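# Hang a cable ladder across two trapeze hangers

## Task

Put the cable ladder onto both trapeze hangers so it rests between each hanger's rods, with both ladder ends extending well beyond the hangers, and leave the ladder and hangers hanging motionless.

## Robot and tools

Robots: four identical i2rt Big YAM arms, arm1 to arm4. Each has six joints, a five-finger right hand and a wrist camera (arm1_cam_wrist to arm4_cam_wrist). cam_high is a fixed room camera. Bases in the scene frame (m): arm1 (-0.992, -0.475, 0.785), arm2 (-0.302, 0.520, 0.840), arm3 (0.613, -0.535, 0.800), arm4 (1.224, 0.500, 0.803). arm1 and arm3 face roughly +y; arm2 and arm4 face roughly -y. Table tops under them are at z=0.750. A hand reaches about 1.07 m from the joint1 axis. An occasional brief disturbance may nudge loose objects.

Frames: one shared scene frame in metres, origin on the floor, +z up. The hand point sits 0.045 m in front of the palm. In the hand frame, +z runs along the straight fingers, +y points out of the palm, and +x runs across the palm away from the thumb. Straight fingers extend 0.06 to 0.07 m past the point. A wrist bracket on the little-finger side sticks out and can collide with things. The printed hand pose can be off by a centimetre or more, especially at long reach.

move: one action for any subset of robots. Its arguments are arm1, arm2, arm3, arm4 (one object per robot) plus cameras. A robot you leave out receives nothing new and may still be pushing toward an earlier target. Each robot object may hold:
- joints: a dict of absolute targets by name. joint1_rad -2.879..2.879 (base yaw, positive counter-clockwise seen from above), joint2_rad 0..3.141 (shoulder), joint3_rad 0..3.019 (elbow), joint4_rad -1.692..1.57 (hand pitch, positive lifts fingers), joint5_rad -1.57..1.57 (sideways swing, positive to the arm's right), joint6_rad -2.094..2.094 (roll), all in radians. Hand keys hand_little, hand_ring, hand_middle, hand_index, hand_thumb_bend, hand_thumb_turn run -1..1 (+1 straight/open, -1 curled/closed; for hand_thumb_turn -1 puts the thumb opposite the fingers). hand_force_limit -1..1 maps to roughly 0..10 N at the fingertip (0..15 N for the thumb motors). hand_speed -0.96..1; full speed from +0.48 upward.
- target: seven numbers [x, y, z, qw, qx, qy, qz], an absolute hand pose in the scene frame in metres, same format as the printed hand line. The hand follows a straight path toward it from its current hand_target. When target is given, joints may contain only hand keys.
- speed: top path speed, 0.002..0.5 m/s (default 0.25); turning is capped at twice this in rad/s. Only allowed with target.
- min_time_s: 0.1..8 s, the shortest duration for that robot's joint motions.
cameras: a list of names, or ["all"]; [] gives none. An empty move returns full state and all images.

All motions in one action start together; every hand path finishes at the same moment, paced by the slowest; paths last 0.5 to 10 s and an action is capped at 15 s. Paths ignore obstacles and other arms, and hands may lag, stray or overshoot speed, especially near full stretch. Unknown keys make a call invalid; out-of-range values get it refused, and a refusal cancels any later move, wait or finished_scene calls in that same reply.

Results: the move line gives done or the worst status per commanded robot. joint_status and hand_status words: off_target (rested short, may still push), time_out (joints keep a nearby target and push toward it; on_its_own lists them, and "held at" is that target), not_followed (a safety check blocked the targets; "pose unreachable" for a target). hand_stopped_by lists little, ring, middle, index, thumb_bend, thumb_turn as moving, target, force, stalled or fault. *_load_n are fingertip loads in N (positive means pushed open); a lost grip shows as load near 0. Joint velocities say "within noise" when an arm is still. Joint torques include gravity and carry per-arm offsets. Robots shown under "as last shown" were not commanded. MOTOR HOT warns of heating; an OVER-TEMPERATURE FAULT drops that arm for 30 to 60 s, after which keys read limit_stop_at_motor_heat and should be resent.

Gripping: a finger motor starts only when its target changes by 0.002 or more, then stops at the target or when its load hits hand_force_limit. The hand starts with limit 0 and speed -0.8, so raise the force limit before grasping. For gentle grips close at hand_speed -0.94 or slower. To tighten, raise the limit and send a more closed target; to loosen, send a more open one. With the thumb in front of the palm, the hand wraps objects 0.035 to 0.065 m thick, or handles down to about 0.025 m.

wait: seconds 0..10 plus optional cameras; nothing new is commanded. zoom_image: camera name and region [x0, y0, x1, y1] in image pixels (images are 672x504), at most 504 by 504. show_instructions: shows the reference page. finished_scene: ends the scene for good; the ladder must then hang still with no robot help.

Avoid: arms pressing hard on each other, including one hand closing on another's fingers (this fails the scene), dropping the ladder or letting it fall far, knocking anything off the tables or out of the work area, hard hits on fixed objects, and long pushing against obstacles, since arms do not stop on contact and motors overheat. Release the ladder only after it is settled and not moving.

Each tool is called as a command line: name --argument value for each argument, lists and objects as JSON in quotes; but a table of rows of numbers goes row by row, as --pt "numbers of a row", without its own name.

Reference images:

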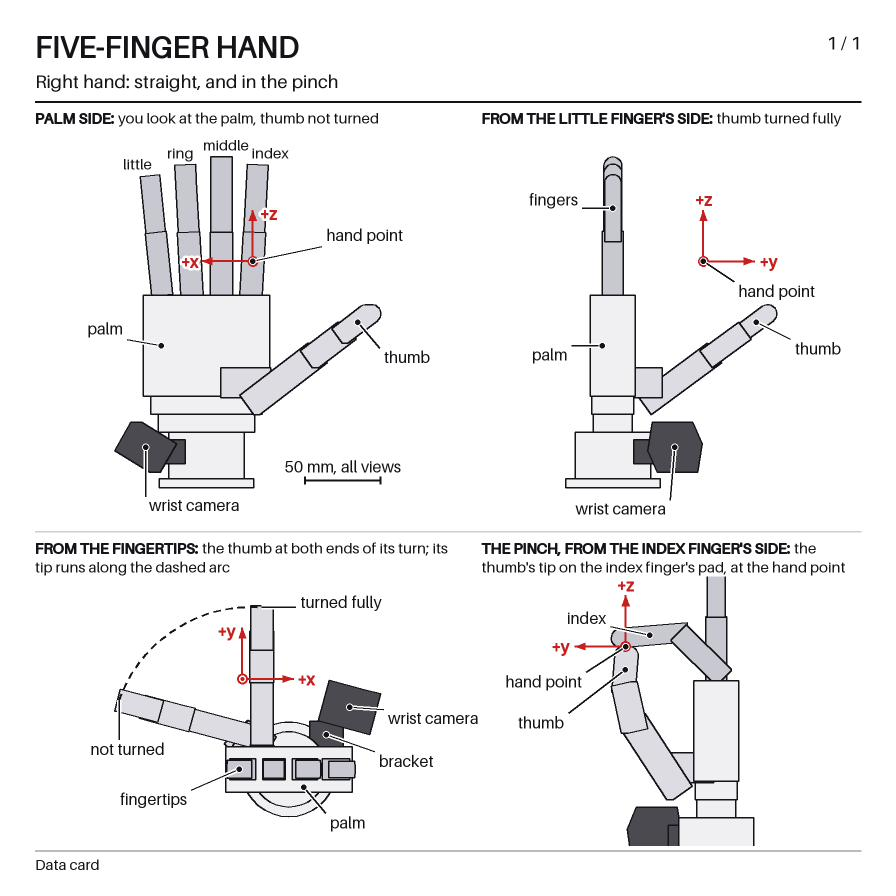

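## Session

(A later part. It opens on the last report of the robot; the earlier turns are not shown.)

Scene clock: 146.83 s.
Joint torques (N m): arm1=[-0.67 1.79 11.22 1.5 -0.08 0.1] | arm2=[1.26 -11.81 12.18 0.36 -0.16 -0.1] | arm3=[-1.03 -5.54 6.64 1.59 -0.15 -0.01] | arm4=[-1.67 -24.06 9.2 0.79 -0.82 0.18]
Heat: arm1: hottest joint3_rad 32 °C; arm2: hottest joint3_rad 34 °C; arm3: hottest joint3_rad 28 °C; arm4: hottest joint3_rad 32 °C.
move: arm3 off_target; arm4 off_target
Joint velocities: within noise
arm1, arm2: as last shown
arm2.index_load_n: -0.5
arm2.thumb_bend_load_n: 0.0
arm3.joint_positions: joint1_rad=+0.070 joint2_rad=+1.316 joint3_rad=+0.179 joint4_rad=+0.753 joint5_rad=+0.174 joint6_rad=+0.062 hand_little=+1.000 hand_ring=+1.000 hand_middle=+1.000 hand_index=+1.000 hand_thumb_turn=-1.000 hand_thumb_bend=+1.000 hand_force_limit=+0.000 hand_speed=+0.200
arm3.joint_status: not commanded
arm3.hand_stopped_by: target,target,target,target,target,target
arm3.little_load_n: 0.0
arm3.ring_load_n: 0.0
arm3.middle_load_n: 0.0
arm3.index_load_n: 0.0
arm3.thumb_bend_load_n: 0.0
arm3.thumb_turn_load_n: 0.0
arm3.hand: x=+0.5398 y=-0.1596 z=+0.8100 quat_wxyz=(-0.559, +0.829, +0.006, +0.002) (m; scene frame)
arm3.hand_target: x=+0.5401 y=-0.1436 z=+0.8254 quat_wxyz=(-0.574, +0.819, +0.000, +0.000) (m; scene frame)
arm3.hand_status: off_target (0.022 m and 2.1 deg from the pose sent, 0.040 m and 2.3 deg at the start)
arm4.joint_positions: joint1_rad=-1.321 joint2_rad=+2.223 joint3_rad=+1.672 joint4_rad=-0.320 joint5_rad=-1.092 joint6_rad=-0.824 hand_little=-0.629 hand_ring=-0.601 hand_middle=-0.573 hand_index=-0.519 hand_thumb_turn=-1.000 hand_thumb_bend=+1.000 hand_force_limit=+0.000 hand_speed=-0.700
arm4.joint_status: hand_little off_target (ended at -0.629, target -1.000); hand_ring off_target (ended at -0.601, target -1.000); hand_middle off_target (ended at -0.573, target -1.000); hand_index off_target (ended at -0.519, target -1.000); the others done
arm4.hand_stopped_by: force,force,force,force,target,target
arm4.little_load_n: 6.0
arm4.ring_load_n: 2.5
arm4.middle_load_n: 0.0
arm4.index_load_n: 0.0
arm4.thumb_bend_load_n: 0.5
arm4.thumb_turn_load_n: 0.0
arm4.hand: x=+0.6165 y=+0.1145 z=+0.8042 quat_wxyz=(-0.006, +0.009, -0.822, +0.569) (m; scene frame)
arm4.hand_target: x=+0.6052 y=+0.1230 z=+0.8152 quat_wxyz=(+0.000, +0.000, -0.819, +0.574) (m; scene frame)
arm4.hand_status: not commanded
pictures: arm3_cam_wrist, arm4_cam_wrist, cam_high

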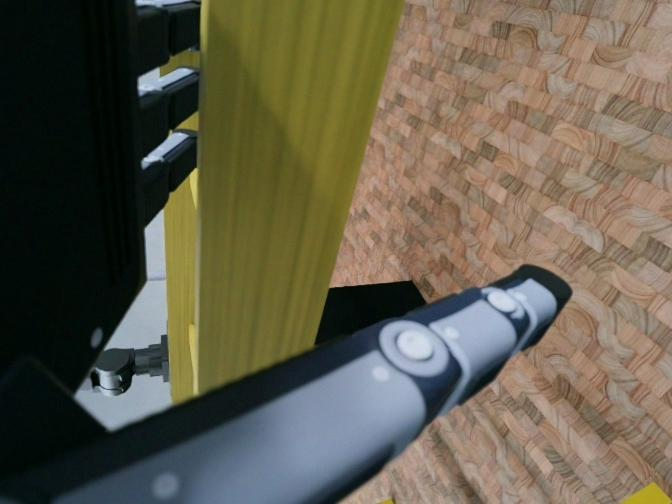

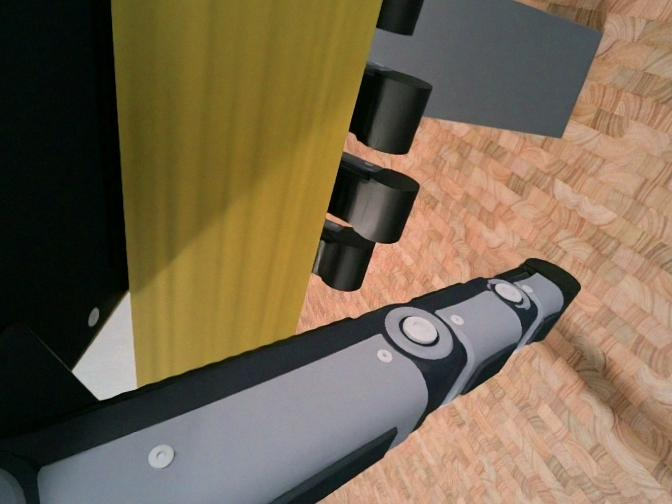

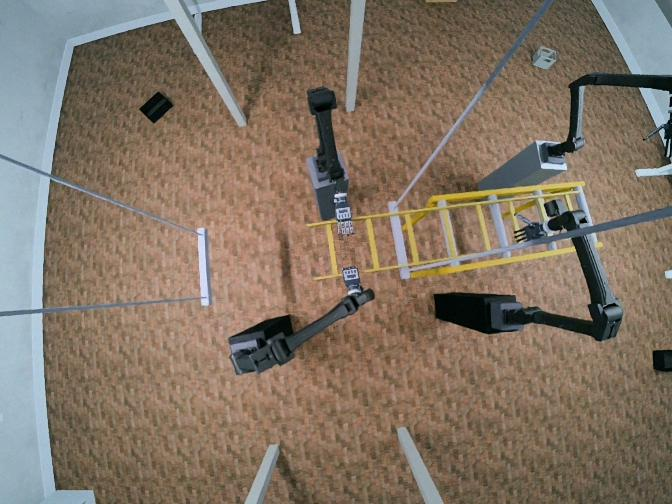

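move --arm3 '{"target": [0.54, -0.134, 0.822, -0.5736, 0.8192, 0, 0], "speed": 0.1}'

move --arm3 '{"joints": {"hand_speed": -0.7, "hand_force_limit": 0.0, "hand_index": -1.0, "hand_middle": -1.0, "hand_ring": -1.0, "hand_little": -1.0}}' --cameras '["arm3_cam_wrist", "arm4_cam_wrist", "cam_high"]'

zoom_image --camera "cam_high" --region '[320, 200, 400, 320]'

Scene clock: 148.23 s.
Joint torques (N m): arm1=[0.21 0.73 11.07 1.61 -0.07 0.04] | arm2=[1.32 -12.04 12.22 0.34 -0.12 -0.13] | arm3=[-1.32 -3.49 6.67 2.4 -0.16 -0.05] | arm4=[-1.67 -24.06 9.18 0.79 -0.81 0.19]
Heat: arm1: hottest joint3_rad 32 °C; arm2: hottest joint3_rad 34 °C; arm3: hottest joint3_rad 28 °C; arm4: hottest joint3_rad 32 °C.
move: arm3 off_target
Joint velocities: within noise
arm1, arm2, arm4: as last shown
arm2.index_load_n: 0.0
arm3.joint_positions: joint1_rad=+0.064 joint2_rad=+1.334 joint3_rad=+0.199 joint4_rad=+0.753 joint5_rad=+0.167 joint6_rad=+0.062 hand_little=+1.000 hand_ring=+1.000 hand_middle=+1.000 hand_index=+1.000 hand_thumb_turn=-1.000 hand_thumb_bend=+1.000 hand_force_limit=+0.000 hand_speed=+0.200
arm3.joint_status: not commanded
arm3.hand_stopped_by: target,target,target,target,target,target
arm3.little_load_n: 0.0
arm3.ring_load_n: 0.0
arm3.middle_load_n: 0.0
arm3.index_load_n: 0.0
arm3.thumb_bend_load_n: 0.0
arm3.thumb_turn_load_n: 0.0
arm3.hand: x=+0.5396 y=-0.1518 z=+0.8112 quat_wxyz=(-0.560, +0.828, +0.005, +0.001) (m; scene frame)
arm3.hand_target: x=+0.5403 y=-0.1349 z=+0.8225 quat_wxyz=(-0.574, +0.819, +0.000, +0.000) (m; scene frame)
arm3.hand_status: off_target (0.021 m and 2.0 deg from the pose sent, 0.028 m and 2.1 deg at the start)
arm4.ring_load_n: 2.0
arm4.thumb_bend_load_n: 0.0
pictures: none

Scene clock: 150.90 s.
Joint torques (N m): arm1=[-0.62 1.08 11.08 1.58 -0.03 -0.05] | arm2=[1.2 -11.93 12.33 0.32 -0.15 -0.09] | arm3=[-0.97 -4.48 6.24 2.39 -0.1 -0.04] | arm4=[-1.9 -24.12 9.17 0.8 -0.77 0.17]
Heat: arm1: hottest joint3_rad 32 °C; arm2: hottest joint3_rad 34 °C; arm3: hottest joint3_rad 28 °C; arm4: hottest joint2_rad 32 °C.
move: arm3 off_target
Joint velocities: within noise
arm1, arm2, arm4: as last shown
arm3.joint_positions: joint1_rad=+0.062 joint2_rad=+1.342 joint3_rad=+0.205 joint4_rad=+0.753 joint5_rad=+0.166 joint6_rad=+0.062 hand_little=-0.409 hand_ring=-0.350 hand_middle=-0.325 hand_index=-0.296 hand_thumb_turn=-1.000 hand_thumb_bend=+1.000 hand_force_limit=+0.000 hand_speed=-0.700
arm3.joint_status: hand_little off_target (ended at -0.409, target -1.000); hand_ring off_target (ended at -0.350, target -1.000); hand_middle off_target (ended at -0.325, target -1.000); hand_index off_target (ended at -0.296, target -1.000); the others done
arm3.hand_stopped_by: force,force,force,force,target,target
arm3.little_load_n: 1.0
arm3.ring_load_n: 1.0
arm3.middle_load_n: 0.0
arm3.index_load_n: 0.0
arm3.thumb_bend_load_n: 0.0
arm3.thumb_turn_load_n: 0.0
arm3.hand: x=+0.5395 y=-0.1497 z=+0.8106 quat_wxyz=(-0.559, +0.829, +0.005, +0.001) (m; scene frame)
arm3.hand_target: x=+0.5401 y=-0.1348 z=+0.8225 quat_wxyz=(-0.574, +0.819, +0.000, +0.000) (m; scene frame)
arm3.hand_status: not commanded
arm4.joint_positions: joint1_rad=-1.319 joint2_rad=+2.223 joint3_rad=+1.672 joint4_rad=-0.320 joint5_rad=-1.093 joint6_rad=-0.822 hand_little=-0.629 hand_ring=-0.601 hand_middle=-0.573 hand_index=-0.519 hand_thumb_turn=-1.000 hand_thumb_bend=+1.000 hand_force_limit=+0.000 hand_speed=-0.700
arm4.little_load_n: 5.0
arm4.hand: x=+0.6178 y=+0.1129 z=+0.8041 quat_wxyz=(-0.008, +0.010, -0.822, +0.569) (m; scene frame)
arm4.hand_target: x=+0.6051 y=+0.1231 z=+0.8152 quat_wxyz=(+0.000, +0.000, -0.819, +0.574) (m; scene frame)
pictures: arm3_cam_wrist, arm4_cam_wrist, cam_high

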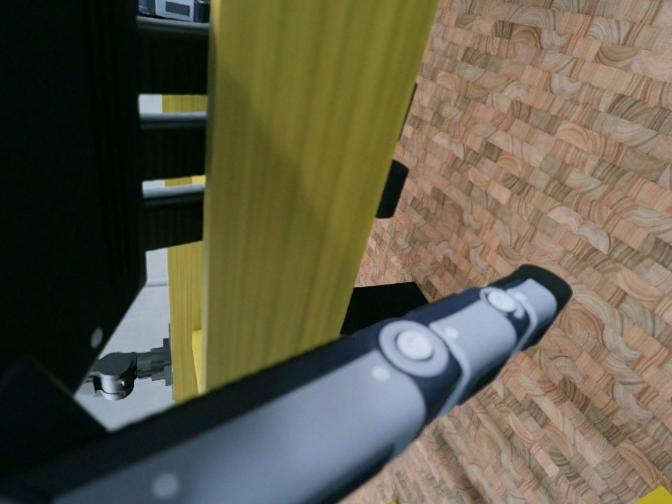

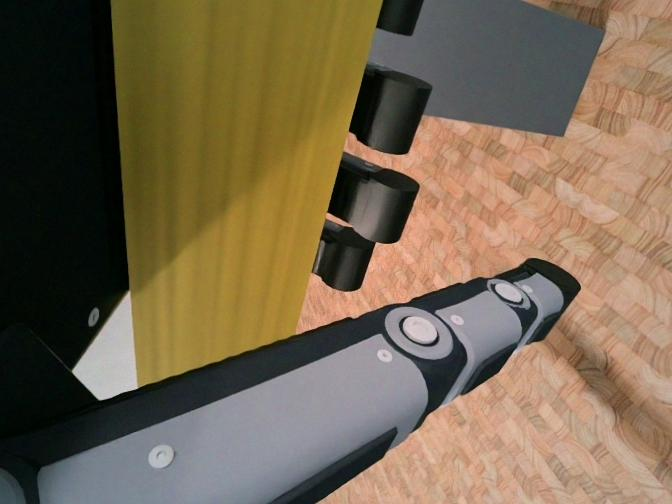

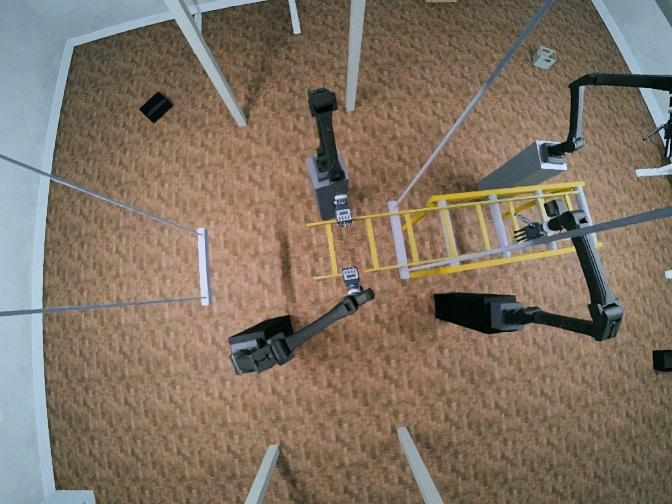

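Scaled by 4.200 from the camera's 672x504 image, which has a finer 960x720 frame.

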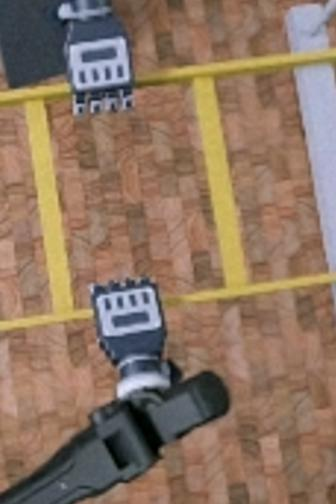

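move --arm3 '{"joints": {"hand_force_limit": 0.4, "hand_index": -0.98, "hand_middle": -0.98, "hand_ring": -0.98, "hand_little": -0.98}}' --cameras '["arm3_cam_wrist"]'

Scene clock: 157.03 s.
Joint torques (N m): arm1=[-0.56 1.61 11.15 1.66 -0.03 0.01] | arm2=[1.14 -11.87 12.1 0.31 -0.17 -0.13] | arm3=[-0.91 -5.54 5.64 2.45 -0.08 -0.05] | arm4=[-1.9 -24.12 9.18 0.79 -0.75 0.17]
Heat: arm1: hottest joint3_rad 32 °C; arm2: hottest joint3_rad 34 °C; arm3: hottest joint3_rad 28 °C; arm4: hottest joint2_rad 32 °C.
move: arm3 off_target
Joint velocities: within noise
arm1, arm2, arm4: as last shown
arm3.joint_positions: joint1_rad=+0.061 joint2_rad=+1.352 joint3_rad=+0.213 joint4_rad=+0.753 joint5_rad=+0.165 joint6_rad=+0.062 hand_little=-0.458 hand_ring=-0.374 hand_middle=-0.401 hand_index=-0.403 hand_thumb_turn=-1.000 hand_thumb_bend=+1.000 hand_force_limit=+0.400 hand_speed=-0.700
arm3.joint_status: hand_little off_target (ended at -0.458, target -0.980); hand_ring off_target (ended at -0.374, target -0.980); hand_middle off_target (ended at -0.401, target -0.980); hand_index off_target (ended at -0.403, target -0.980); the others done
arm3.hand_stopped_by: force,force,force,force,target,target
arm3.little_load_n: 0.0
arm3.ring_load_n: 0.0
arm3.middle_load_n: 2.5
arm3.index_load_n: 6.5
arm3.thumb_bend_load_n: 0.0
arm3.thumb_turn_load_n: 0.0
arm3.hand: x=+0.5394 y=-0.1470 z=+0.8097 quat_wxyz=(-0.558, +0.830, +0.004, +0.001) (m; scene frame)
arm3.hand_target: x=+0.5403 y=-0.1347 z=+0.8226 quat_wxyz=(-0.574, +0.819, +0.000, +0.000) (m; scene frame)
arm3.hand_status: not commanded
arm4.joint_positions: joint1_rad=-1.317 joint2_rad=+2.223 joint3_rad=+1.672 joint4_rad=-0.320 joint5_rad=-1.094 joint6_rad=-0.822 hand_little=-0.629 hand_ring=-0.601 hand_middle=-0.573 hand_index=-0.519 hand_thumb_turn=-1.000 hand_thumb_bend=+1.000 hand_force_limit=+0.000 hand_speed=-0.700
arm4.hand: x=+0.6183 y=+0.1121 z=+0.8039 quat_wxyz=(-0.009, +0.010, -0.822, +0.569) (m; scene frame)
arm4.hand_target: x=+0.6052 y=+0.1231 z=+0.8151 quat_wxyz=(+0.000, +0.000, -0.819, +0.574) (m; scene frame)
pictures: arm3_cam_wrist

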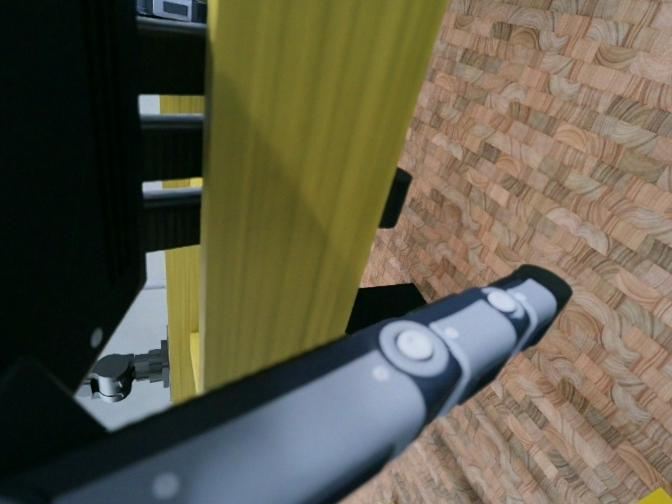

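move --arm3 '{"target": [0.54, -0.116, 0.812, -0.5736, 0.8192, 0, 0], "speed": 0.1}'

move --arm3 '{"joints": {"hand_force_limit": 0.4, "hand_index": -1.0, "hand_middle": -1.0, "hand_ring": -1.0, "hand_little": -1.0}}' --cameras '["arm3_cam_wrist", "cam_high"]'

zoom_image --camera "cam_high" --region '[320, 200, 400, 320]'

Scene clock: 158.57 s.
Joint torques (N m): arm1=[-0.44 2.02 11.12 1.55 -0.03 0.05] | arm2=[0.85 -11.34 12.14 0.31 -0.14 -0.09] | arm3=[-1.14 -4.54 6.11 2.7 -0.17 -0.09] | arm4=[-1.96 -24.12 9.17 0.79 -0.77 0.17]
Heat: arm1: hottest joint3_rad 32 °C; arm2: hottest joint3_rad 34 °C; arm3: hottest joint3_rad 28 °C; arm4: hottest joint2_rad 32 °C.
move: arm3 off_target
Joint velocities: within noise
arm1.joint_positions: joint1_rad=+0.437 joint2_rad=+0.614 joint3_rad=+1.368 joint4_rad=-1.170 joint5_rad=+0.105 joint6_rad=-1.150 hand_little=+1.000 hand_ring=+1.000 hand_middle=+1.000 hand_index=+1.000 hand_thumb_turn=+1.000 hand_thumb_bend=+1.000 hand_force_limit=+0.000 hand_speed=-0.800
arm1.joint_status: not commanded
arm1.hand_stopped_by: target,target,target,target,target,target
arm1.little_load_n: 0.0
arm1.ring_load_n: 0.0
arm1.middle_load_n: 0.0
arm1.index_load_n: 0.0
arm1.thumb_bend_load_n: 0.0
arm1.thumb_turn_load_n: 0.0
arm1.hand: x=-0.9996 y=-0.2167 z=+1.2951 quat_wxyz=(-0.473, +0.653, +0.526, +0.270) (m; scene frame)
arm1.hand_target: x=-0.9991 y=-0.2185 z=+1.3077 quat_wxyz=(-0.484, +0.648, +0.521, +0.275) (m; scene frame)
arm1.hand_status: not commanded
arm2.joint_positions: joint1_rad=+0.136 joint2_rad=+1.498 joint3_rad=+1.434 joint4_rad=-1.546 joint5_rad=+0.003 joint6_rad=+1.567 hand_little=+1.000 hand_ring=+1.000 hand_middle=+1.000 hand_index=+1.000 hand_thumb_turn=+1.000 hand_thumb_bend=+1.000 hand_force_limit=+0.000 hand_speed=-0.800
arm2.joint_status: not commanded
arm2.hand_stopped_by: target,target,target,target,target,target
arm2.little_load_n: 0.0
arm2.ring_load_n: 0.0
arm2.middle_load_n: 0.0
arm2.index_load_n: 0.0
arm2.thumb_bend_load_n: 0.0
arm2.thumb_turn_load_n: 0.0
arm2.hand: x=-0.2471 y=+0.0588 z=+1.0639 quat_wxyz=(+0.012, -0.709, -0.705, -0.010) (m; scene frame)
arm2.hand_target: x=-0.2500 y=+0.0504 z=+1.0799 quat_wxyz=(+0.000, -0.707, -0.707, +0.000) (m; scene frame)
arm2.hand_status: not commanded
arm3.joint_positions: joint1_rad=+0.052 joint2_rad=+1.435 joint3_rad=+0.242 joint4_rad=+0.804 joint5_rad=+0.156 joint6_rad=+0.062 hand_little=-0.458 hand_ring=-0.374 hand_middle=-0.402 hand_index=-0.403 hand_thumb_turn=-1.000 hand_thumb_bend=+1.000 hand_force_limit=+0.400 hand_speed=-0.700
arm3.joint_status: not commanded
arm3.hand_stopped_by: force,force,force,force,target,target
arm3.little_load_n: 0.0
arm3.ring_load_n: 0.0
arm3.middle_load_n: 0.0
arm3.index_load_n: 0.0
arm3.thumb_bend_load_n: 0.0
arm3.thumb_turn_load_n: 0.0
arm3.hand: x=+0.5391 y=-0.1344 z=+0.8009 quat_wxyz=(-0.557, +0.831, +0.003, +0.000) (m; scene frame)
arm3.hand_target: x=+0.5402 y=-0.1167 z=+0.8125 quat_wxyz=(-0.573, +0.819, +0.000, +0.000) (m; scene frame)
arm3.hand_status: off_target (0.021 m and 2.4 deg from the pose sent, 0.031 m and 2.2 deg at the start)
arm4: as last shown
arm4.joint_positions: joint1_rad=-1.317 joint2_rad=+2.223 joint3_rad=+1.672 joint4_rad=-0.320 joint5_rad=-1.093 joint6_rad=-0.822 hand_little=-0.629 hand_ring=-0.601 hand_middle=-0.573 hand_index=-0.519 hand_thumb_turn=-1.000 hand_thumb_bend=+1.000 hand_force_limit=+0.000 hand_speed=-0.700
arm4.little_load_n: 4.0
arm4.ring_load_n: 1.0
arm4.hand: x=+0.6183 y=+0.1122 z=+0.8038 quat_wxyz=(-0.009, +0.010, -0.822, +0.569) (m; scene frame)
pictures: none

Scene clock: 159.47 s.
Joint torques (N m): arm1=[-0.26 1.08 11.12 1.57 -0.05 0.06] | arm2=[0.79 -11.75 12.14 0.43 -0.16 -0.12] | arm3=[-1.14 -6.36 5.27 2.65 0 -0.08] | arm4=[-1.96 -24.12 9.17 0.79 -0.79 0.16]
Heat: arm1: hottest joint3_rad 32 °C; arm2: hottest joint3_rad 34 °C; arm3: hottest joint3_rad 28 °C; arm4: hottest joint2_rad 32 °C.
move: arm3 off_target
Joint velocities: within noise
arm1, arm2, arm4: as last shown
arm1.little_load_n: -0.5
arm3.joint_positions: joint1_rad=+0.051 joint2_rad=+1.452 joint3_rad=+0.252 joint4_rad=+0.806 joint5_rad=+0.152 joint6_rad=+0.062 hand_little=-0.841 hand_ring=-0.701 hand_middle=-0.647 hand_index=-0.648 hand_thumb_turn=-1.000 hand_thumb_bend=+1.000 hand_force_limit=+0.400 hand_speed=-0.700
arm3.joint_status: hand_little off_target (ended at -0.841, target -1.000); hand_ring off_target (ended at -0.701, target -1.000); hand_middle off_target (ended at -0.647, target -1.000); hand_index off_target (ended at -0.648, target -1.000); the others done
arm3.hand_stopped_by: force,force,force,force,target,target
arm3.little_load_n: 0.5
arm3.ring_load_n: 2.5
arm3.middle_load_n: 0.0
arm3.index_load_n: 0.0
arm3.thumb_bend_load_n: 0.0
arm3.thumb_turn_load_n: 0.0
arm3.hand: x=+0.5379 y=-0.1310 z=+0.7986 quat_wxyz=(-0.555, +0.832, +0.005, -0.001) (m; scene frame)
arm3.hand_target: x=+0.5402 y=-0.1167 z=+0.8125 quat_wxyz=(-0.574, +0.819, +0.000, +0.000) (m; scene frame)
arm3.hand_status: not commanded
arm4.hand: x=+0.6182 y=+0.1122 z=+0.8038 quat_wxyz=(-0.008, +0.009, -0.822, +0.569) (m; scene frame)
pictures: arm3_cam_wrist, cam_high

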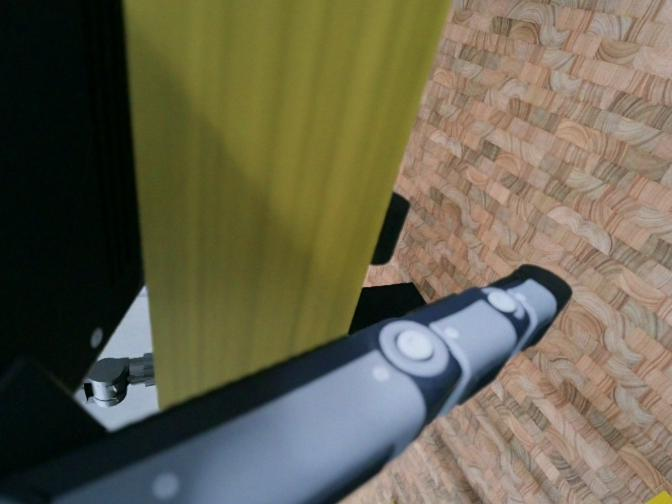

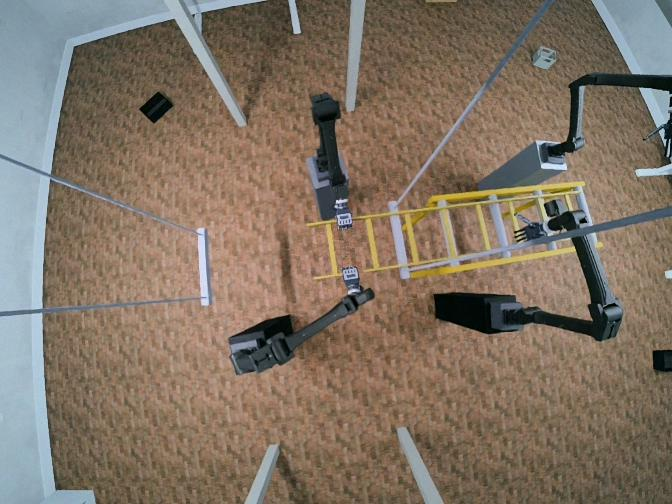

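Scaled by 4.200 from the camera's 672x504 image, which has a finer 960x720 frame.

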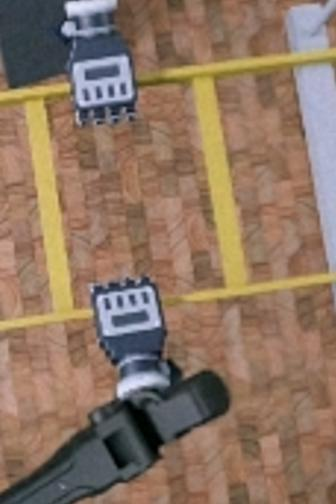

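move --arm3 '{"target": [0.54, -0.125, 0.855, -0.5736, 0.8192, 0, 0], "speed": 0.06}' --arm4 '{"target": [0.612, 0.118, 0.865, 0, 0, -0.8192, 0.5736], "speed": 0.06}' --cameras '["arm2_cam_wrist", "arm3_cam_wrist", "arm4_cam_wrist", "cam_high"]'

Scene clock: 161.47 s.
Joint torques (N m): arm1=[-0.73 1.67 11.25 1.35 -0.02 0.06] | arm2=[1.08 -11.81 12.23 0.35 -0.13 -0.11] | arm3=[0.21 -12.22 6.69 2.92 -0.07 0.02] | arm4=[-3.55 -29.98 9.13 -0.62 -0.8 0.36]
Heat: arm1: hottest joint3_rad 32 °C; arm2: hottest joint3_rad 35 °C; arm3: hottest joint3_rad 28 °C; arm4: hottest joint2_rad 32 °C.
move: arm3 off_target; arm4 off_target
Joint velocities: within noise
arm1, arm2: as last shown
arm1.little_load_n: 0.0
arm3.joint_positions: joint1_rad=+0.041 joint2_rad=+1.303 joint3_rad=+0.255 joint4_rad=+0.557 joint5_rad=+0.158 joint6_rad=+0.055 hand_little=-0.841 hand_ring=-0.699 hand_middle=-0.646 hand_index=-0.648 hand_thumb_turn=-1.000 hand_thumb_bend=+1.000 hand_force_limit=+0.400 hand_speed=-0.700
arm3.joint_status: not commanded
arm3.hand_stopped_by: force,force,force,force,target,target
arm3.little_load_n: 0.5
arm3.ring_load_n: 26.0
arm3.middle_load_n: 7.0
arm3.index_load_n: 0.0
arm3.thumb_bend_load_n: 0.0
arm3.thumb_turn_load_n: 0.0
arm3.hand: x=+0.5471 y=-0.1515 z=+0.8012 quat_wxyz=(-0.514, +0.857, +0.006, +0.013) (m; scene frame)
arm3.hand_target: x=+0.5401 y=-0.1253 z=+0.8524 quat_wxyz=(-0.574, +0.819, +0.000, +0.000) (m; scene frame)
arm3.hand_status: off_target (0.060 m and 8.2 deg from the pose sent, 0.057 m and 2.7 deg at the start)
arm4.joint_positions: joint1_rad=-1.283 joint2_rad=+2.218 joint3_rad=+1.672 joint4_rad=-0.345 joint5_rad=-1.084 joint6_rad=-0.820 hand_little=-0.629 hand_ring=-0.601 hand_middle=-0.573 hand_index=-0.519 hand_thumb_turn=-1.000 hand_thumb_bend=+1.000 hand_force_limit=+0.000 hand_speed=-0.700
arm4.joint_status: not commanded
arm4.hand_stopped_by: force,force,force,force,target,target
arm4.little_load_n: 0.5
arm4.ring_load_n: 4.0
arm4.middle_load_n: 4.5
arm4.index_load_n: 0.0
arm4.thumb_bend_load_n: 0.0
arm4.thumb_turn_load_n: 0.0
arm4.hand: x=+0.6346 y=+0.0934 z=+0.8049 quat_wxyz=(-0.024, +0.016, -0.826, +0.564) (m; scene frame)
arm4.hand_target: x=+0.6130 y=+0.1169 z=+0.8626 quat_wxyz=(+0.000, +0.001, -0.819, +0.574) (m; scene frame)
arm4.hand_status: off_target (0.069 m and 3.6 deg from the pose sent, 0.062 m and 1.6 deg at the start)
pictures: arm2_cam_wrist, arm3_cam_wrist, arm4_cam_wrist, cam_high

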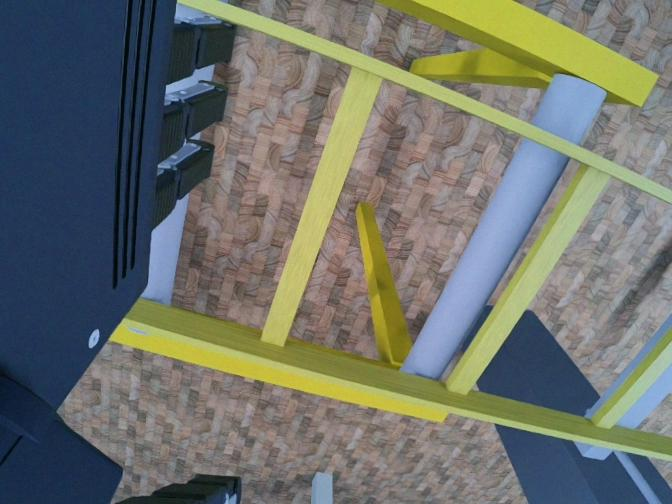

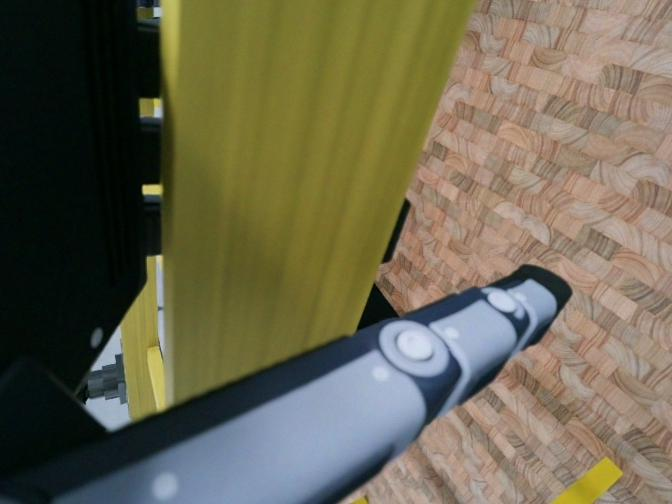

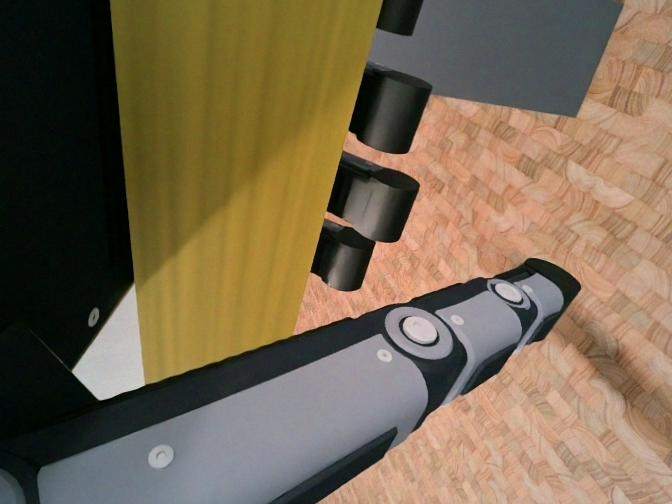

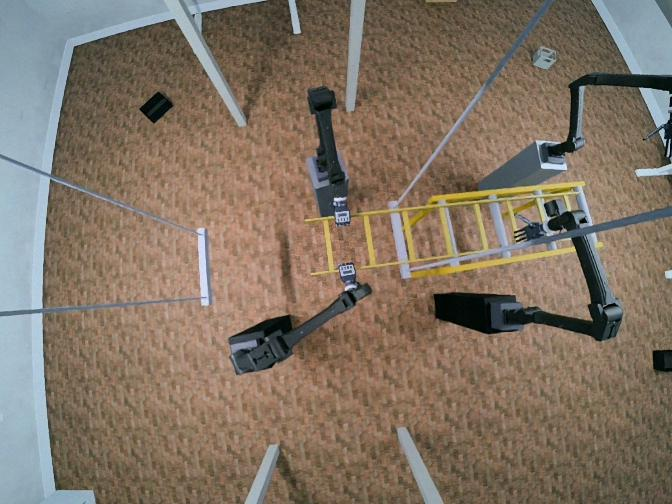

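zoom_image --camera "cam_high" --region '[290, 180, 430, 320]'

zoom_image --camera "arm2_cam_wrist" --region '[340, 40, 672, 504]'

Scaled by 3.600 from the camera's 672x504 image, which has a finer 960x720 frame.

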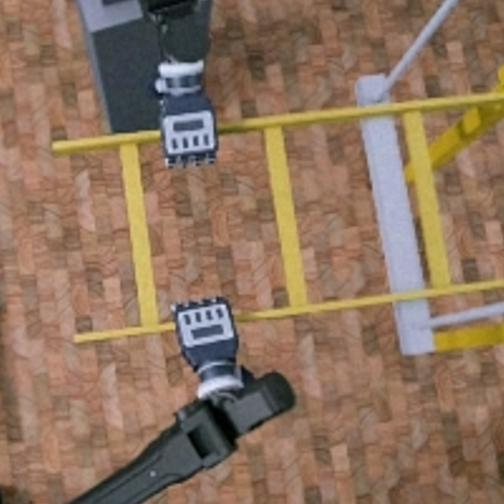

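Scaled by 1.086 from the camera's 672x504 image, which has a finer 960x720 frame.

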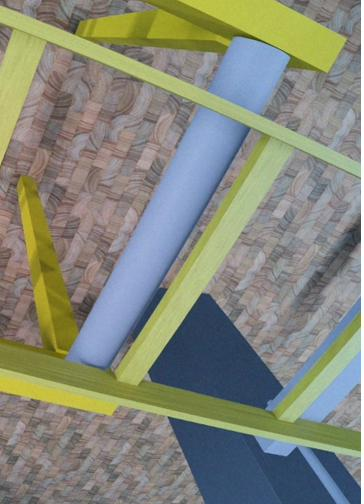

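move --arm3 '{"target": [0.54, -0.118, 0.812, -0.5736, 0.8192, 0, 0], "speed": 0.06}' --arm4 '{"target": [0.612, 0.125, 0.815, 0, 0, -0.8192, 0.5736], "speed": 0.06}' --cameras '["arm2_cam_wrist", "arm3_cam_wrist", "arm4_cam_wrist", "cam_high"]'

zoom_image --camera "cam_high" --region '[290, 180, 430, 320]'

Scene clock: 167.80 s.
Joint torques (N m): arm1=[-0.32 1.38 11.32 1.68 -0.04 0.04] | arm2=[1.08 -11.52 12.25 0.39 -0.13 -0.15] | arm3=[-0.03 -4.89 5.37 3.15 -0.09 0.03] | arm4=[-3.6 -25 7.24 1.43 -0.49 0.12]
Heat: arm1: hottest joint3_rad 32 °C; arm2: hottest joint3_rad 35 °C; arm3: hottest joint3_rad 29 °C; arm4: hottest joint2_rad 33 °C.
move: arm3 off_target; arm4 off_target
Joint velocities: within noise
arm1, arm2: as last shown
arm2.thumb_bend_load_n: -0.5
arm3.joint_positions: joint1_rad=+0.041 joint2_rad=+1.433 joint3_rad=+0.248 joint4_rad=+0.792 joint5_rad=+0.156 joint6_rad=+0.053 hand_little=-0.841 hand_ring=-0.701 hand_middle=-0.647 hand_index=-0.648 hand_thumb_turn=-1.000 hand_thumb_bend=+1.000 hand_force_limit=+0.400 hand_speed=-0.700
arm3.joint_status: not commanded
arm3.hand_stopped_by: force,force,force,force,target,target
arm3.little_load_n: 0.0
arm3.ring_load_n: 0.0
arm3.middle_load_n: 0.0
arm3.index_load_n: 0.0
arm3.thumb_bend_load_n: 0.5
arm3.thumb_turn_load_n: 0.0
arm3.hand: x=+0.5436 y=-0.1319 z=+0.8011 quat_wxyz=(-0.555, +0.832, +0.003, +0.006) (m; scene frame)
arm3.hand_target: x=+0.5401 y=-0.1185 z=+0.8124 quat_wxyz=(-0.573, +0.819, +0.000, +0.000) (m; scene frame)
arm3.hand_status: off_target (0.018 m and 2.6 deg from the pose sent, 0.036 m and 8.3 deg at the start)
arm4.joint_positions: joint1_rad=-1.293 joint2_rad=+2.218 joint3_rad=+1.661 joint4_rad=-0.318 joint5_rad=-1.099 joint6_rad=-0.816 hand_little=-0.629 hand_ring=-0.601 hand_middle=-0.573 hand_index=-0.519 hand_thumb_turn=-1.000 hand_thumb_bend=+1.000 hand_force_limit=+0.000 hand_speed=-0.700
arm4.joint_status: not commanded
arm4.hand_stopped_by: force,force,force,force,target,target
arm4.little_load_n: 0.0
arm4.ring_load_n: 1.0
arm4.middle_load_n: 1.0
arm4.index_load_n: 0.0
arm4.thumb_bend_load_n: 0.0
arm4.thumb_turn_load_n: 0.0
arm4.hand: x=+0.6320 y=+0.0979 z=+0.8045 quat_wxyz=(-0.020, +0.018, -0.821, +0.570) (m; scene frame)
arm4.hand_target: x=+0.6126 y=+0.1248 z=+0.8148 quat_wxyz=(+0.000, +0.000, -0.819, +0.573) (m; scene frame)
arm4.hand_status: off_target (0.035 m and 3.1 deg from the pose sent, 0.040 m and 3.6 deg at the start)
pictures: arm2_cam_wrist, arm3_cam_wrist, arm4_cam_wrist, cam_high

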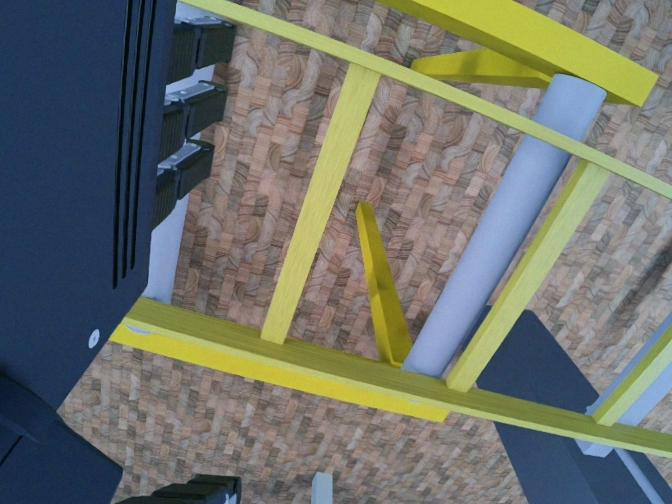

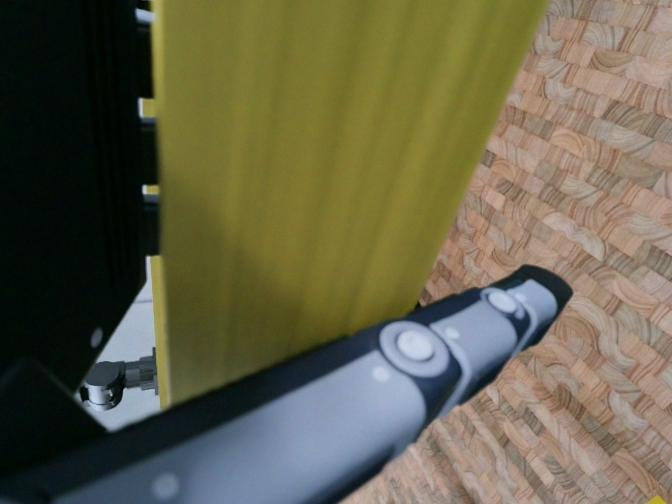

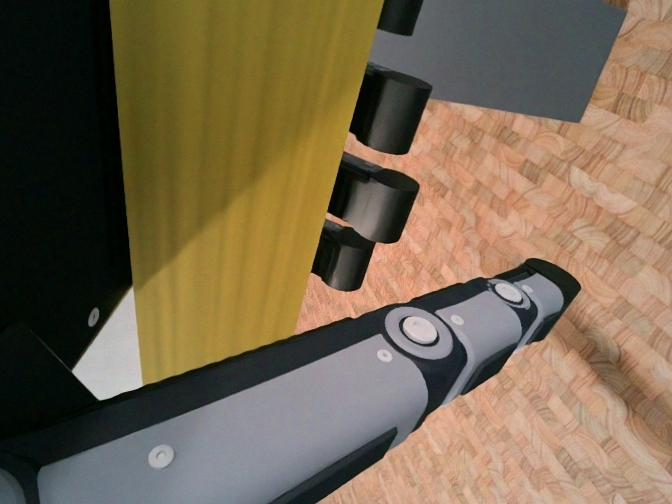

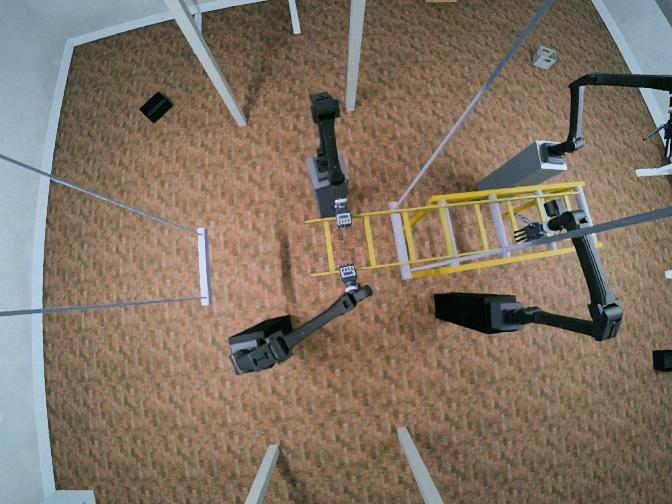

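Scaled by 3.600 from the camera's 672x504 image, which has a finer 960x720 frame.

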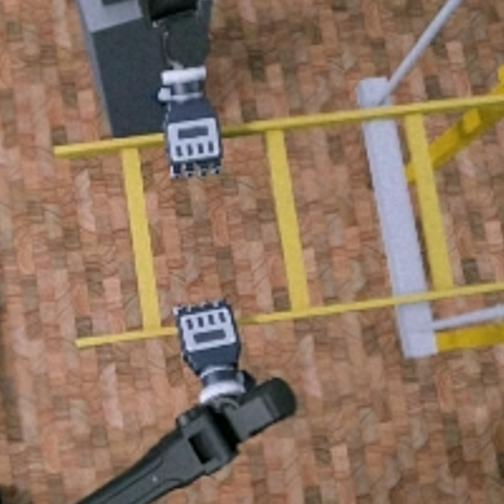

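zoom_image --camera "arm3_cam_wrist" --region '[330, 100, 580, 350]'

zoom_image --camera "cam_high" --region '[330, 190, 370, 230]'

Scaled by 2.016 from the camera's 672x504 image, which has a finer 960x720 frame.

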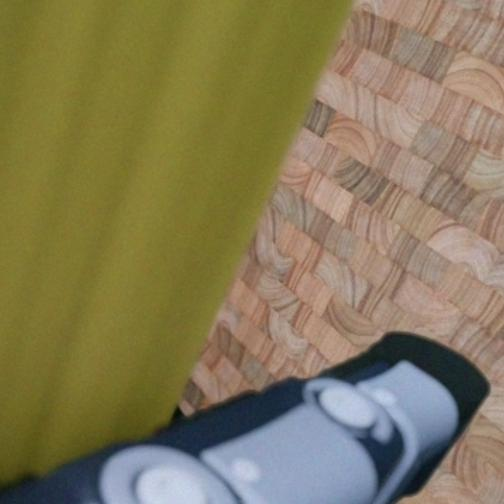

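Scaled by 12.600 from the camera's 672x504 image, which has a finer 960x720 frame.

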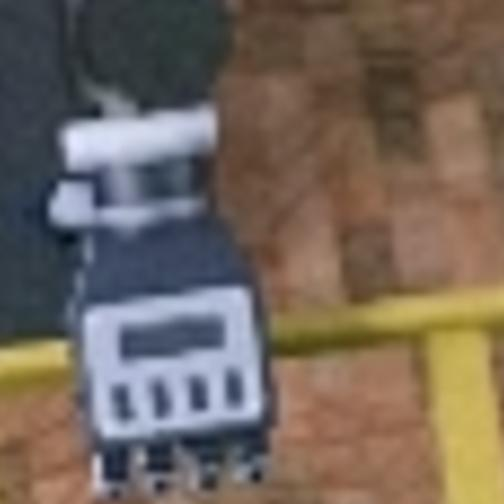

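move --arm3 '{"joints": {"hand_speed": 0.2, "hand_index": 1.0, "hand_middle": 1.0, "hand_ring": 1.0, "hand_little": 1.0}}' --arm4 '{"joints": {"hand_speed": 0.2, "hand_index": 1.0, "hand_middle": 1.0, "hand_ring": 1.0, "hand_little": 1.0}}'

move --arm3 '{"target": [0.54, -0.165, 0.83, -0.5736, 0.8192, 0, 0], "speed": 0.15}' --arm4 '{"target": [0.62, 0.15, 0.84, 0, 0, -0.8192, 0.5736], "speed": 0.15}'

move --arm3 '{"target": [0.52, -0.19, 0.98, -0.5736, 0.8192, 0, 0], "speed": 0.3}' --arm4 '{"target": [0.66, 0.18, 0.98, 0, 0, -0.8192, 0.5736], "speed": 0.3}' --arm2 '{"target": [-0.45, -0.033, 1.02, 0, 0.7071, 0.7071, 0], "speed": 0.2}' --cameras '["cam_high", "arm2_cam_wrist"]'

Scene clock: 172.57 s.
Joint torques (N m): arm1=[-0.67 1.2 11.32 1.48 -0.05 0.04] | arm2=[1.08 -11.87 12.3 0.4 -0.15 -0.1] | arm3=[-0.38 -4.89 5.57 3.15 -0.06 0.03] | arm4=[-1.14 -24.35 7.39 1.22 -0.47 0.11]
Heat: arm1: hottest joint3_rad 33 °C; arm2: hottest joint3_rad 35 °C; arm3: hottest joint3_rad 29 °C; arm4: hottest joint2_rad 33 °C.
move: arm3 done; arm4 done
Joint velocities: within noise
arm1, arm2: as last shown
arm2.thumb_bend_load_n: 0.0
arm3.joint_positions: joint1_rad=+0.041 joint2_rad=+1.435 joint3_rad=+0.245 joint4_rad=+0.793 joint5_rad=+0.154 joint6_rad=+0.053 hand_little=+1.000 hand_ring=+1.000 hand_middle=+1.000 hand_index=+1.000 hand_thumb_turn=-1.000 hand_thumb_bend=+1.000 hand_force_limit=+0.400 hand_speed=+0.200
arm3.joint_status: all done
arm3.hand_stopped_by: target,target,target,target,target,target
arm3.little_load_n: 0.0
arm3.ring_load_n: 0.0
arm3.middle_load_n: 0.0
arm3.index_load_n: 0.0
arm3.thumb_bend_load_n: 1.0
arm3.thumb_turn_load_n: 0.0
arm3.hand: x=+0.5436 y=-0.1337 z=+0.7996 quat_wxyz=(-0.554, +0.833, +0.003, +0.005) (m; scene frame)
arm3.hand_target: x=+0.5401 y=-0.1185 z=+0.8123 quat_wxyz=(-0.573, +0.819, +0.000, +0.000) (m; scene frame)
arm3.hand_status: not commanded
arm4.joint_positions: joint1_rad=-1.329 joint2_rad=+2.215 joint3_rad=+1.659 joint4_rad=-0.313 joint5_rad=-1.100 joint6_rad=-0.815 hand_little=+1.000 hand_ring=+1.000 hand_middle=+1.000 hand_index=+1.000 hand_thumb_turn=-1.000 hand_thumb_bend=+1.000 hand_force_limit=+0.000 hand_speed=+0.200
arm4.joint_status: all done
arm4.hand_stopped_by: target,target,target,target,target,target
arm4.little_load_n: 0.0
arm4.ring_load_n: 0.0
arm4.middle_load_n: 0.0
arm4.index_load_n: 0.0
arm4.thumb_bend_load_n: 0.0
arm4.thumb_turn_load_n: 0.0
arm4.hand: x=+0.6177 y=+0.1191 z=+0.8061 quat_wxyz=(-0.008, +0.004, -0.820, +0.572) (m; scene frame)
arm4.hand_target: x=+0.6127 y=+0.1248 z=+0.8148 quat_wxyz=(+0.000, +0.000, -0.819, +0.573) (m; scene frame)
arm4.hand_status: not commanded
pictures: none

Scene clock: 173.90 s.
Joint torques (N m): arm1=[-0.91 1.03 11.26 1.42 0 0.06] | arm2=[1.32 -11.87 12.22 0.24 -0.17 -0.12] | arm3=[0.67 -4.78 5.11 1.55 0.11 0.08] | arm4=[-0.73 -25.82 7.36 0.32 -0.78 -0.22]
Heat: arm1: hottest joint3_rad 33 °C; arm2: hottest joint3_rad 35 °C; arm3: hottest joint3_rad 29 °C; arm4: hottest joint2_rad 34 °C.
move: arm3 done; arm4 off_target
Joint velocities: within noise
arm1, arm2: as last shown
arm3.joint_positions: joint1_rad=+0.067 joint2_rad=+1.215 joint3_rad=+0.159 joint4_rad=+0.697 joint5_rad=+0.183 joint6_rad=+0.061 hand_little=+1.000 hand_ring=+1.000 hand_middle=+1.000 hand_index=+1.000 hand_thumb_turn=-1.000 hand_thumb_bend=+1.000 hand_force_limit=+0.400 hand_speed=+0.200
arm3.joint_status: not commanded
arm3.hand_stopped_by: target,target,target,target,target,target
arm3.little_load_n: 0.0
arm3.ring_load_n: 0.0
arm3.middle_load_n: 0.0
arm3.index_load_n: 0.0
arm3.thumb_bend_load_n: 0.0
arm3.thumb_turn_load_n: 0.0
arm3.hand: x=+0.5442 y=-0.1663 z=+0.8249 quat_wxyz=(-0.570, +0.822, +0.001, +0.005) (m; scene frame)
arm3.hand_target: x=+0.5401 y=-0.1649 z=+0.8300 quat_wxyz=(-0.574, +0.819, +0.000, +0.000) (m; scene frame)
arm3.hand_status: done (0.007 m and 0.8 deg from the pose sent, 0.044 m and 2.8 deg at the start)
arm4.joint_positions: joint1_rad=-1.363 joint2_rad=+2.170 joint3_rad=+1.624 joint4_rad=-0.369 joint5_rad=-1.114 joint6_rad=-0.840 hand_little=+1.000 hand_ring=+1.000 hand_middle=+1.000 hand_index=+1.000 hand_thumb_turn=-1.000 hand_thumb_bend=+1.000 hand_force_limit=+0.000 hand_speed=+0.200
arm4.joint_status: not commanded
arm4.hand_stopped_by: target,target,target,target,target,target
arm4.little_load_n: 0.0
arm4.ring_load_n: 0.0
arm4.middle_load_n: 0.0
arm4.index_load_n: 0.0
arm4.thumb_bend_load_n: 0.0
arm4.thumb_turn_load_n: 0.0
arm4.hand: x=+0.6227 y=+0.1451 z=+0.8195 quat_wxyz=(-0.013, -0.010, -0.822, +0.570) (m; scene frame)
arm4.hand_target: x=+0.6200 y=+0.1497 z=+0.8397 quat_wxyz=(+0.000, +0.000, -0.819, +0.574) (m; scene frame)
arm4.hand_status: off_target (0.021 m and 1.9 deg from the pose sent, 0.046 m and 1.1 deg at the start)
pictures: none

Scene clock: 175.97 s.
Joint torques (N m): arm1=[-0.21 0.97 11.25 1.46 -0.05 0.01] | arm2=[1.85 -15.68 12.45 0.62 -0.11 -0.11] | arm3=[0.67 -1.14 11.96 1.59 0.16 0.08] | arm4=[-1.38 -22.36 9.24 0.23 -0.79 -0.21]
Heat: arm1: hottest joint3_rad 33 °C; arm2: hottest joint3_rad 35 °C; arm3: hottest joint3_rad 29 °C; arm4: hottest joint2_rad 34 °C.
move: arm2 off_target; arm3 off_target; arm4 off_target
Joint velocities: within noise
arm1: as last shown
arm1.index_load_n: 0.5
arm1.thumb_bend_load_n: 0.5
arm2.joint_positions: joint1_rad=-0.232 joint2_rad=+1.818 joint3_rad=+1.697 joint4_rad=-1.482 joint5_rad=+0.005 joint6_rad=+1.209 hand_little=+1.000 hand_ring=+1.000 hand_middle=+1.000 hand_index=+1.000 hand_thumb_turn=+1.000 hand_thumb_bend=+1.000 hand_force_limit=+0.000 hand_speed=-0.800
arm2.joint_status: not commanded
arm2.hand_stopped_by: target,target,target,target,target,target
arm2.little_load_n: 0.0
arm2.ring_load_n: 0.0
arm2.middle_load_n: 0.0
arm2.index_load_n: 0.0
arm2.thumb_bend_load_n: 0.0
arm2.thumb_turn_load_n: 0.0
arm2.hand: x=-0.4465 y=-0.0215 z=+1.0117 quat_wxyz=(+0.005, -0.712, -0.702, -0.010) (m; scene frame)
arm2.hand_target: x=-0.4499 y=-0.0325 z=+1.0201 quat_wxyz=(+0.000, -0.707, -0.707, +0.000) (m; scene frame)
arm2.hand_status: off_target (0.015 m and 1.6 deg from the pose sent, 0.227 m and 1.8 deg at the start)
arm3.joint_positions: joint1_rad=+0.194 joint2_rad=+0.603 joint3_rad=+0.358 joint4_rad=-0.171 joint5_rad=+0.301 joint6_rad=+0.107 hand_little=+1.000 hand_ring=+1.000 hand_middle=+1.000 hand_index=+1.000 hand_thumb_turn=-1.000 hand_thumb_bend=+1.000 hand_force_limit=+0.400 hand_speed=+0.200
arm3.joint_status: not commanded
arm3.hand_stopped_by: target,target,target,target,target,target
arm3.little_load_n: 0.0
arm3.ring_load_n: 0.0
arm3.middle_load_n: 0.0
arm3.index_load_n: 0.0
arm3.thumb_bend_load_n: 0.0
arm3.thumb_turn_load_n: 0.0
arm3.hand: x=+0.5272 y=-0.2006 z=+0.9461 quat_wxyz=(-0.552, +0.834, +0.005, +0.011) (m; scene frame)
arm3.hand_target: x=+0.5204 y=-0.1910 z=+0.9798 quat_wxyz=(-0.574, +0.819, +0.000, +0.000) (m; scene frame)
arm3.hand_status: off_target (0.036 m and 3.3 deg from the pose sent, 0.159 m and 0.8 deg at the start)
arm4.joint_positions: joint1_rad=-1.385 joint2_rad=+1.901 joint3_rad=+1.593 joint4_rad=-0.656 joint5_rad=-1.131 joint6_rad=-0.891 hand_little=+1.000 hand_ring=+1.000 hand_middle=+1.000 hand_index=+1.000 hand_thumb_turn=-1.000 hand_thumb_bend=+1.000 hand_force_limit=+0.000 hand_speed=+0.200
arm4.joint_status: not commanded
arm4.hand_stopped_by: target,target,target,target,target,target
arm4.little_load_n: 0.0
arm4.ring_load_n: 0.0
arm4.middle_load_n: 0.0
arm4.index_load_n: 0.0
arm4.thumb_bend_load_n: 0.0
arm4.thumb_turn_load_n: 0.0
arm4.hand: x=+0.6644 y=+0.1722 z=+0.9627 quat_wxyz=(-0.016, -0.008, -0.822, +0.570) (m; scene frame)
arm4.hand_target: x=+0.6603 y=+0.1799 z=+0.9798 quat_wxyz=(+0.000, +0.000, -0.819, +0.574) (m; scene frame)
arm4.hand_status: off_target (0.020 m and 2.1 deg from the pose sent, 0.169 m and 1.9 deg at the start)
pictures: arm2_cam_wrist, cam_high

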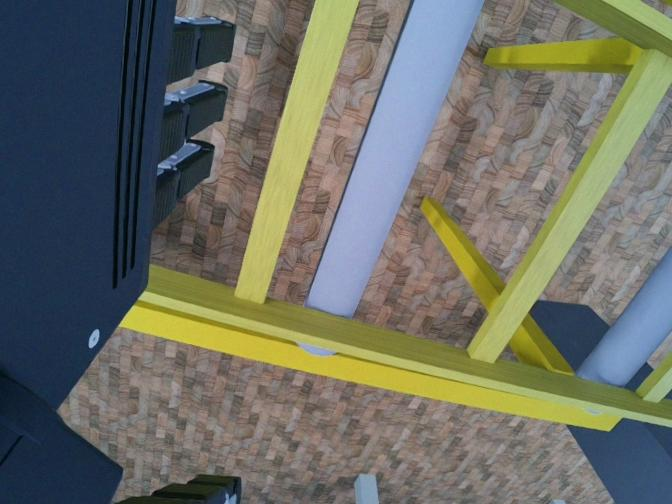

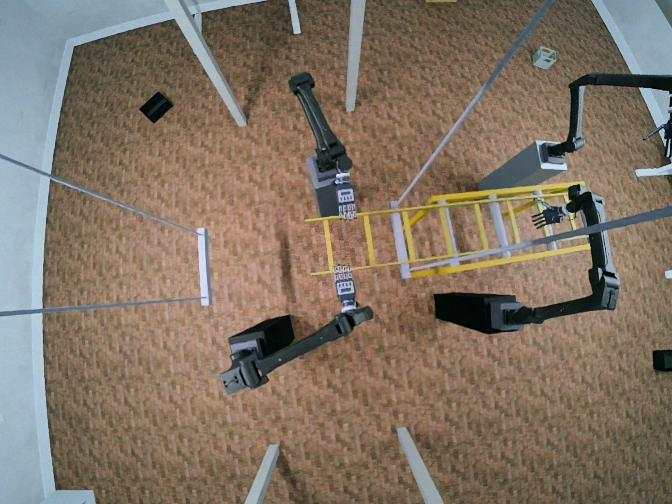

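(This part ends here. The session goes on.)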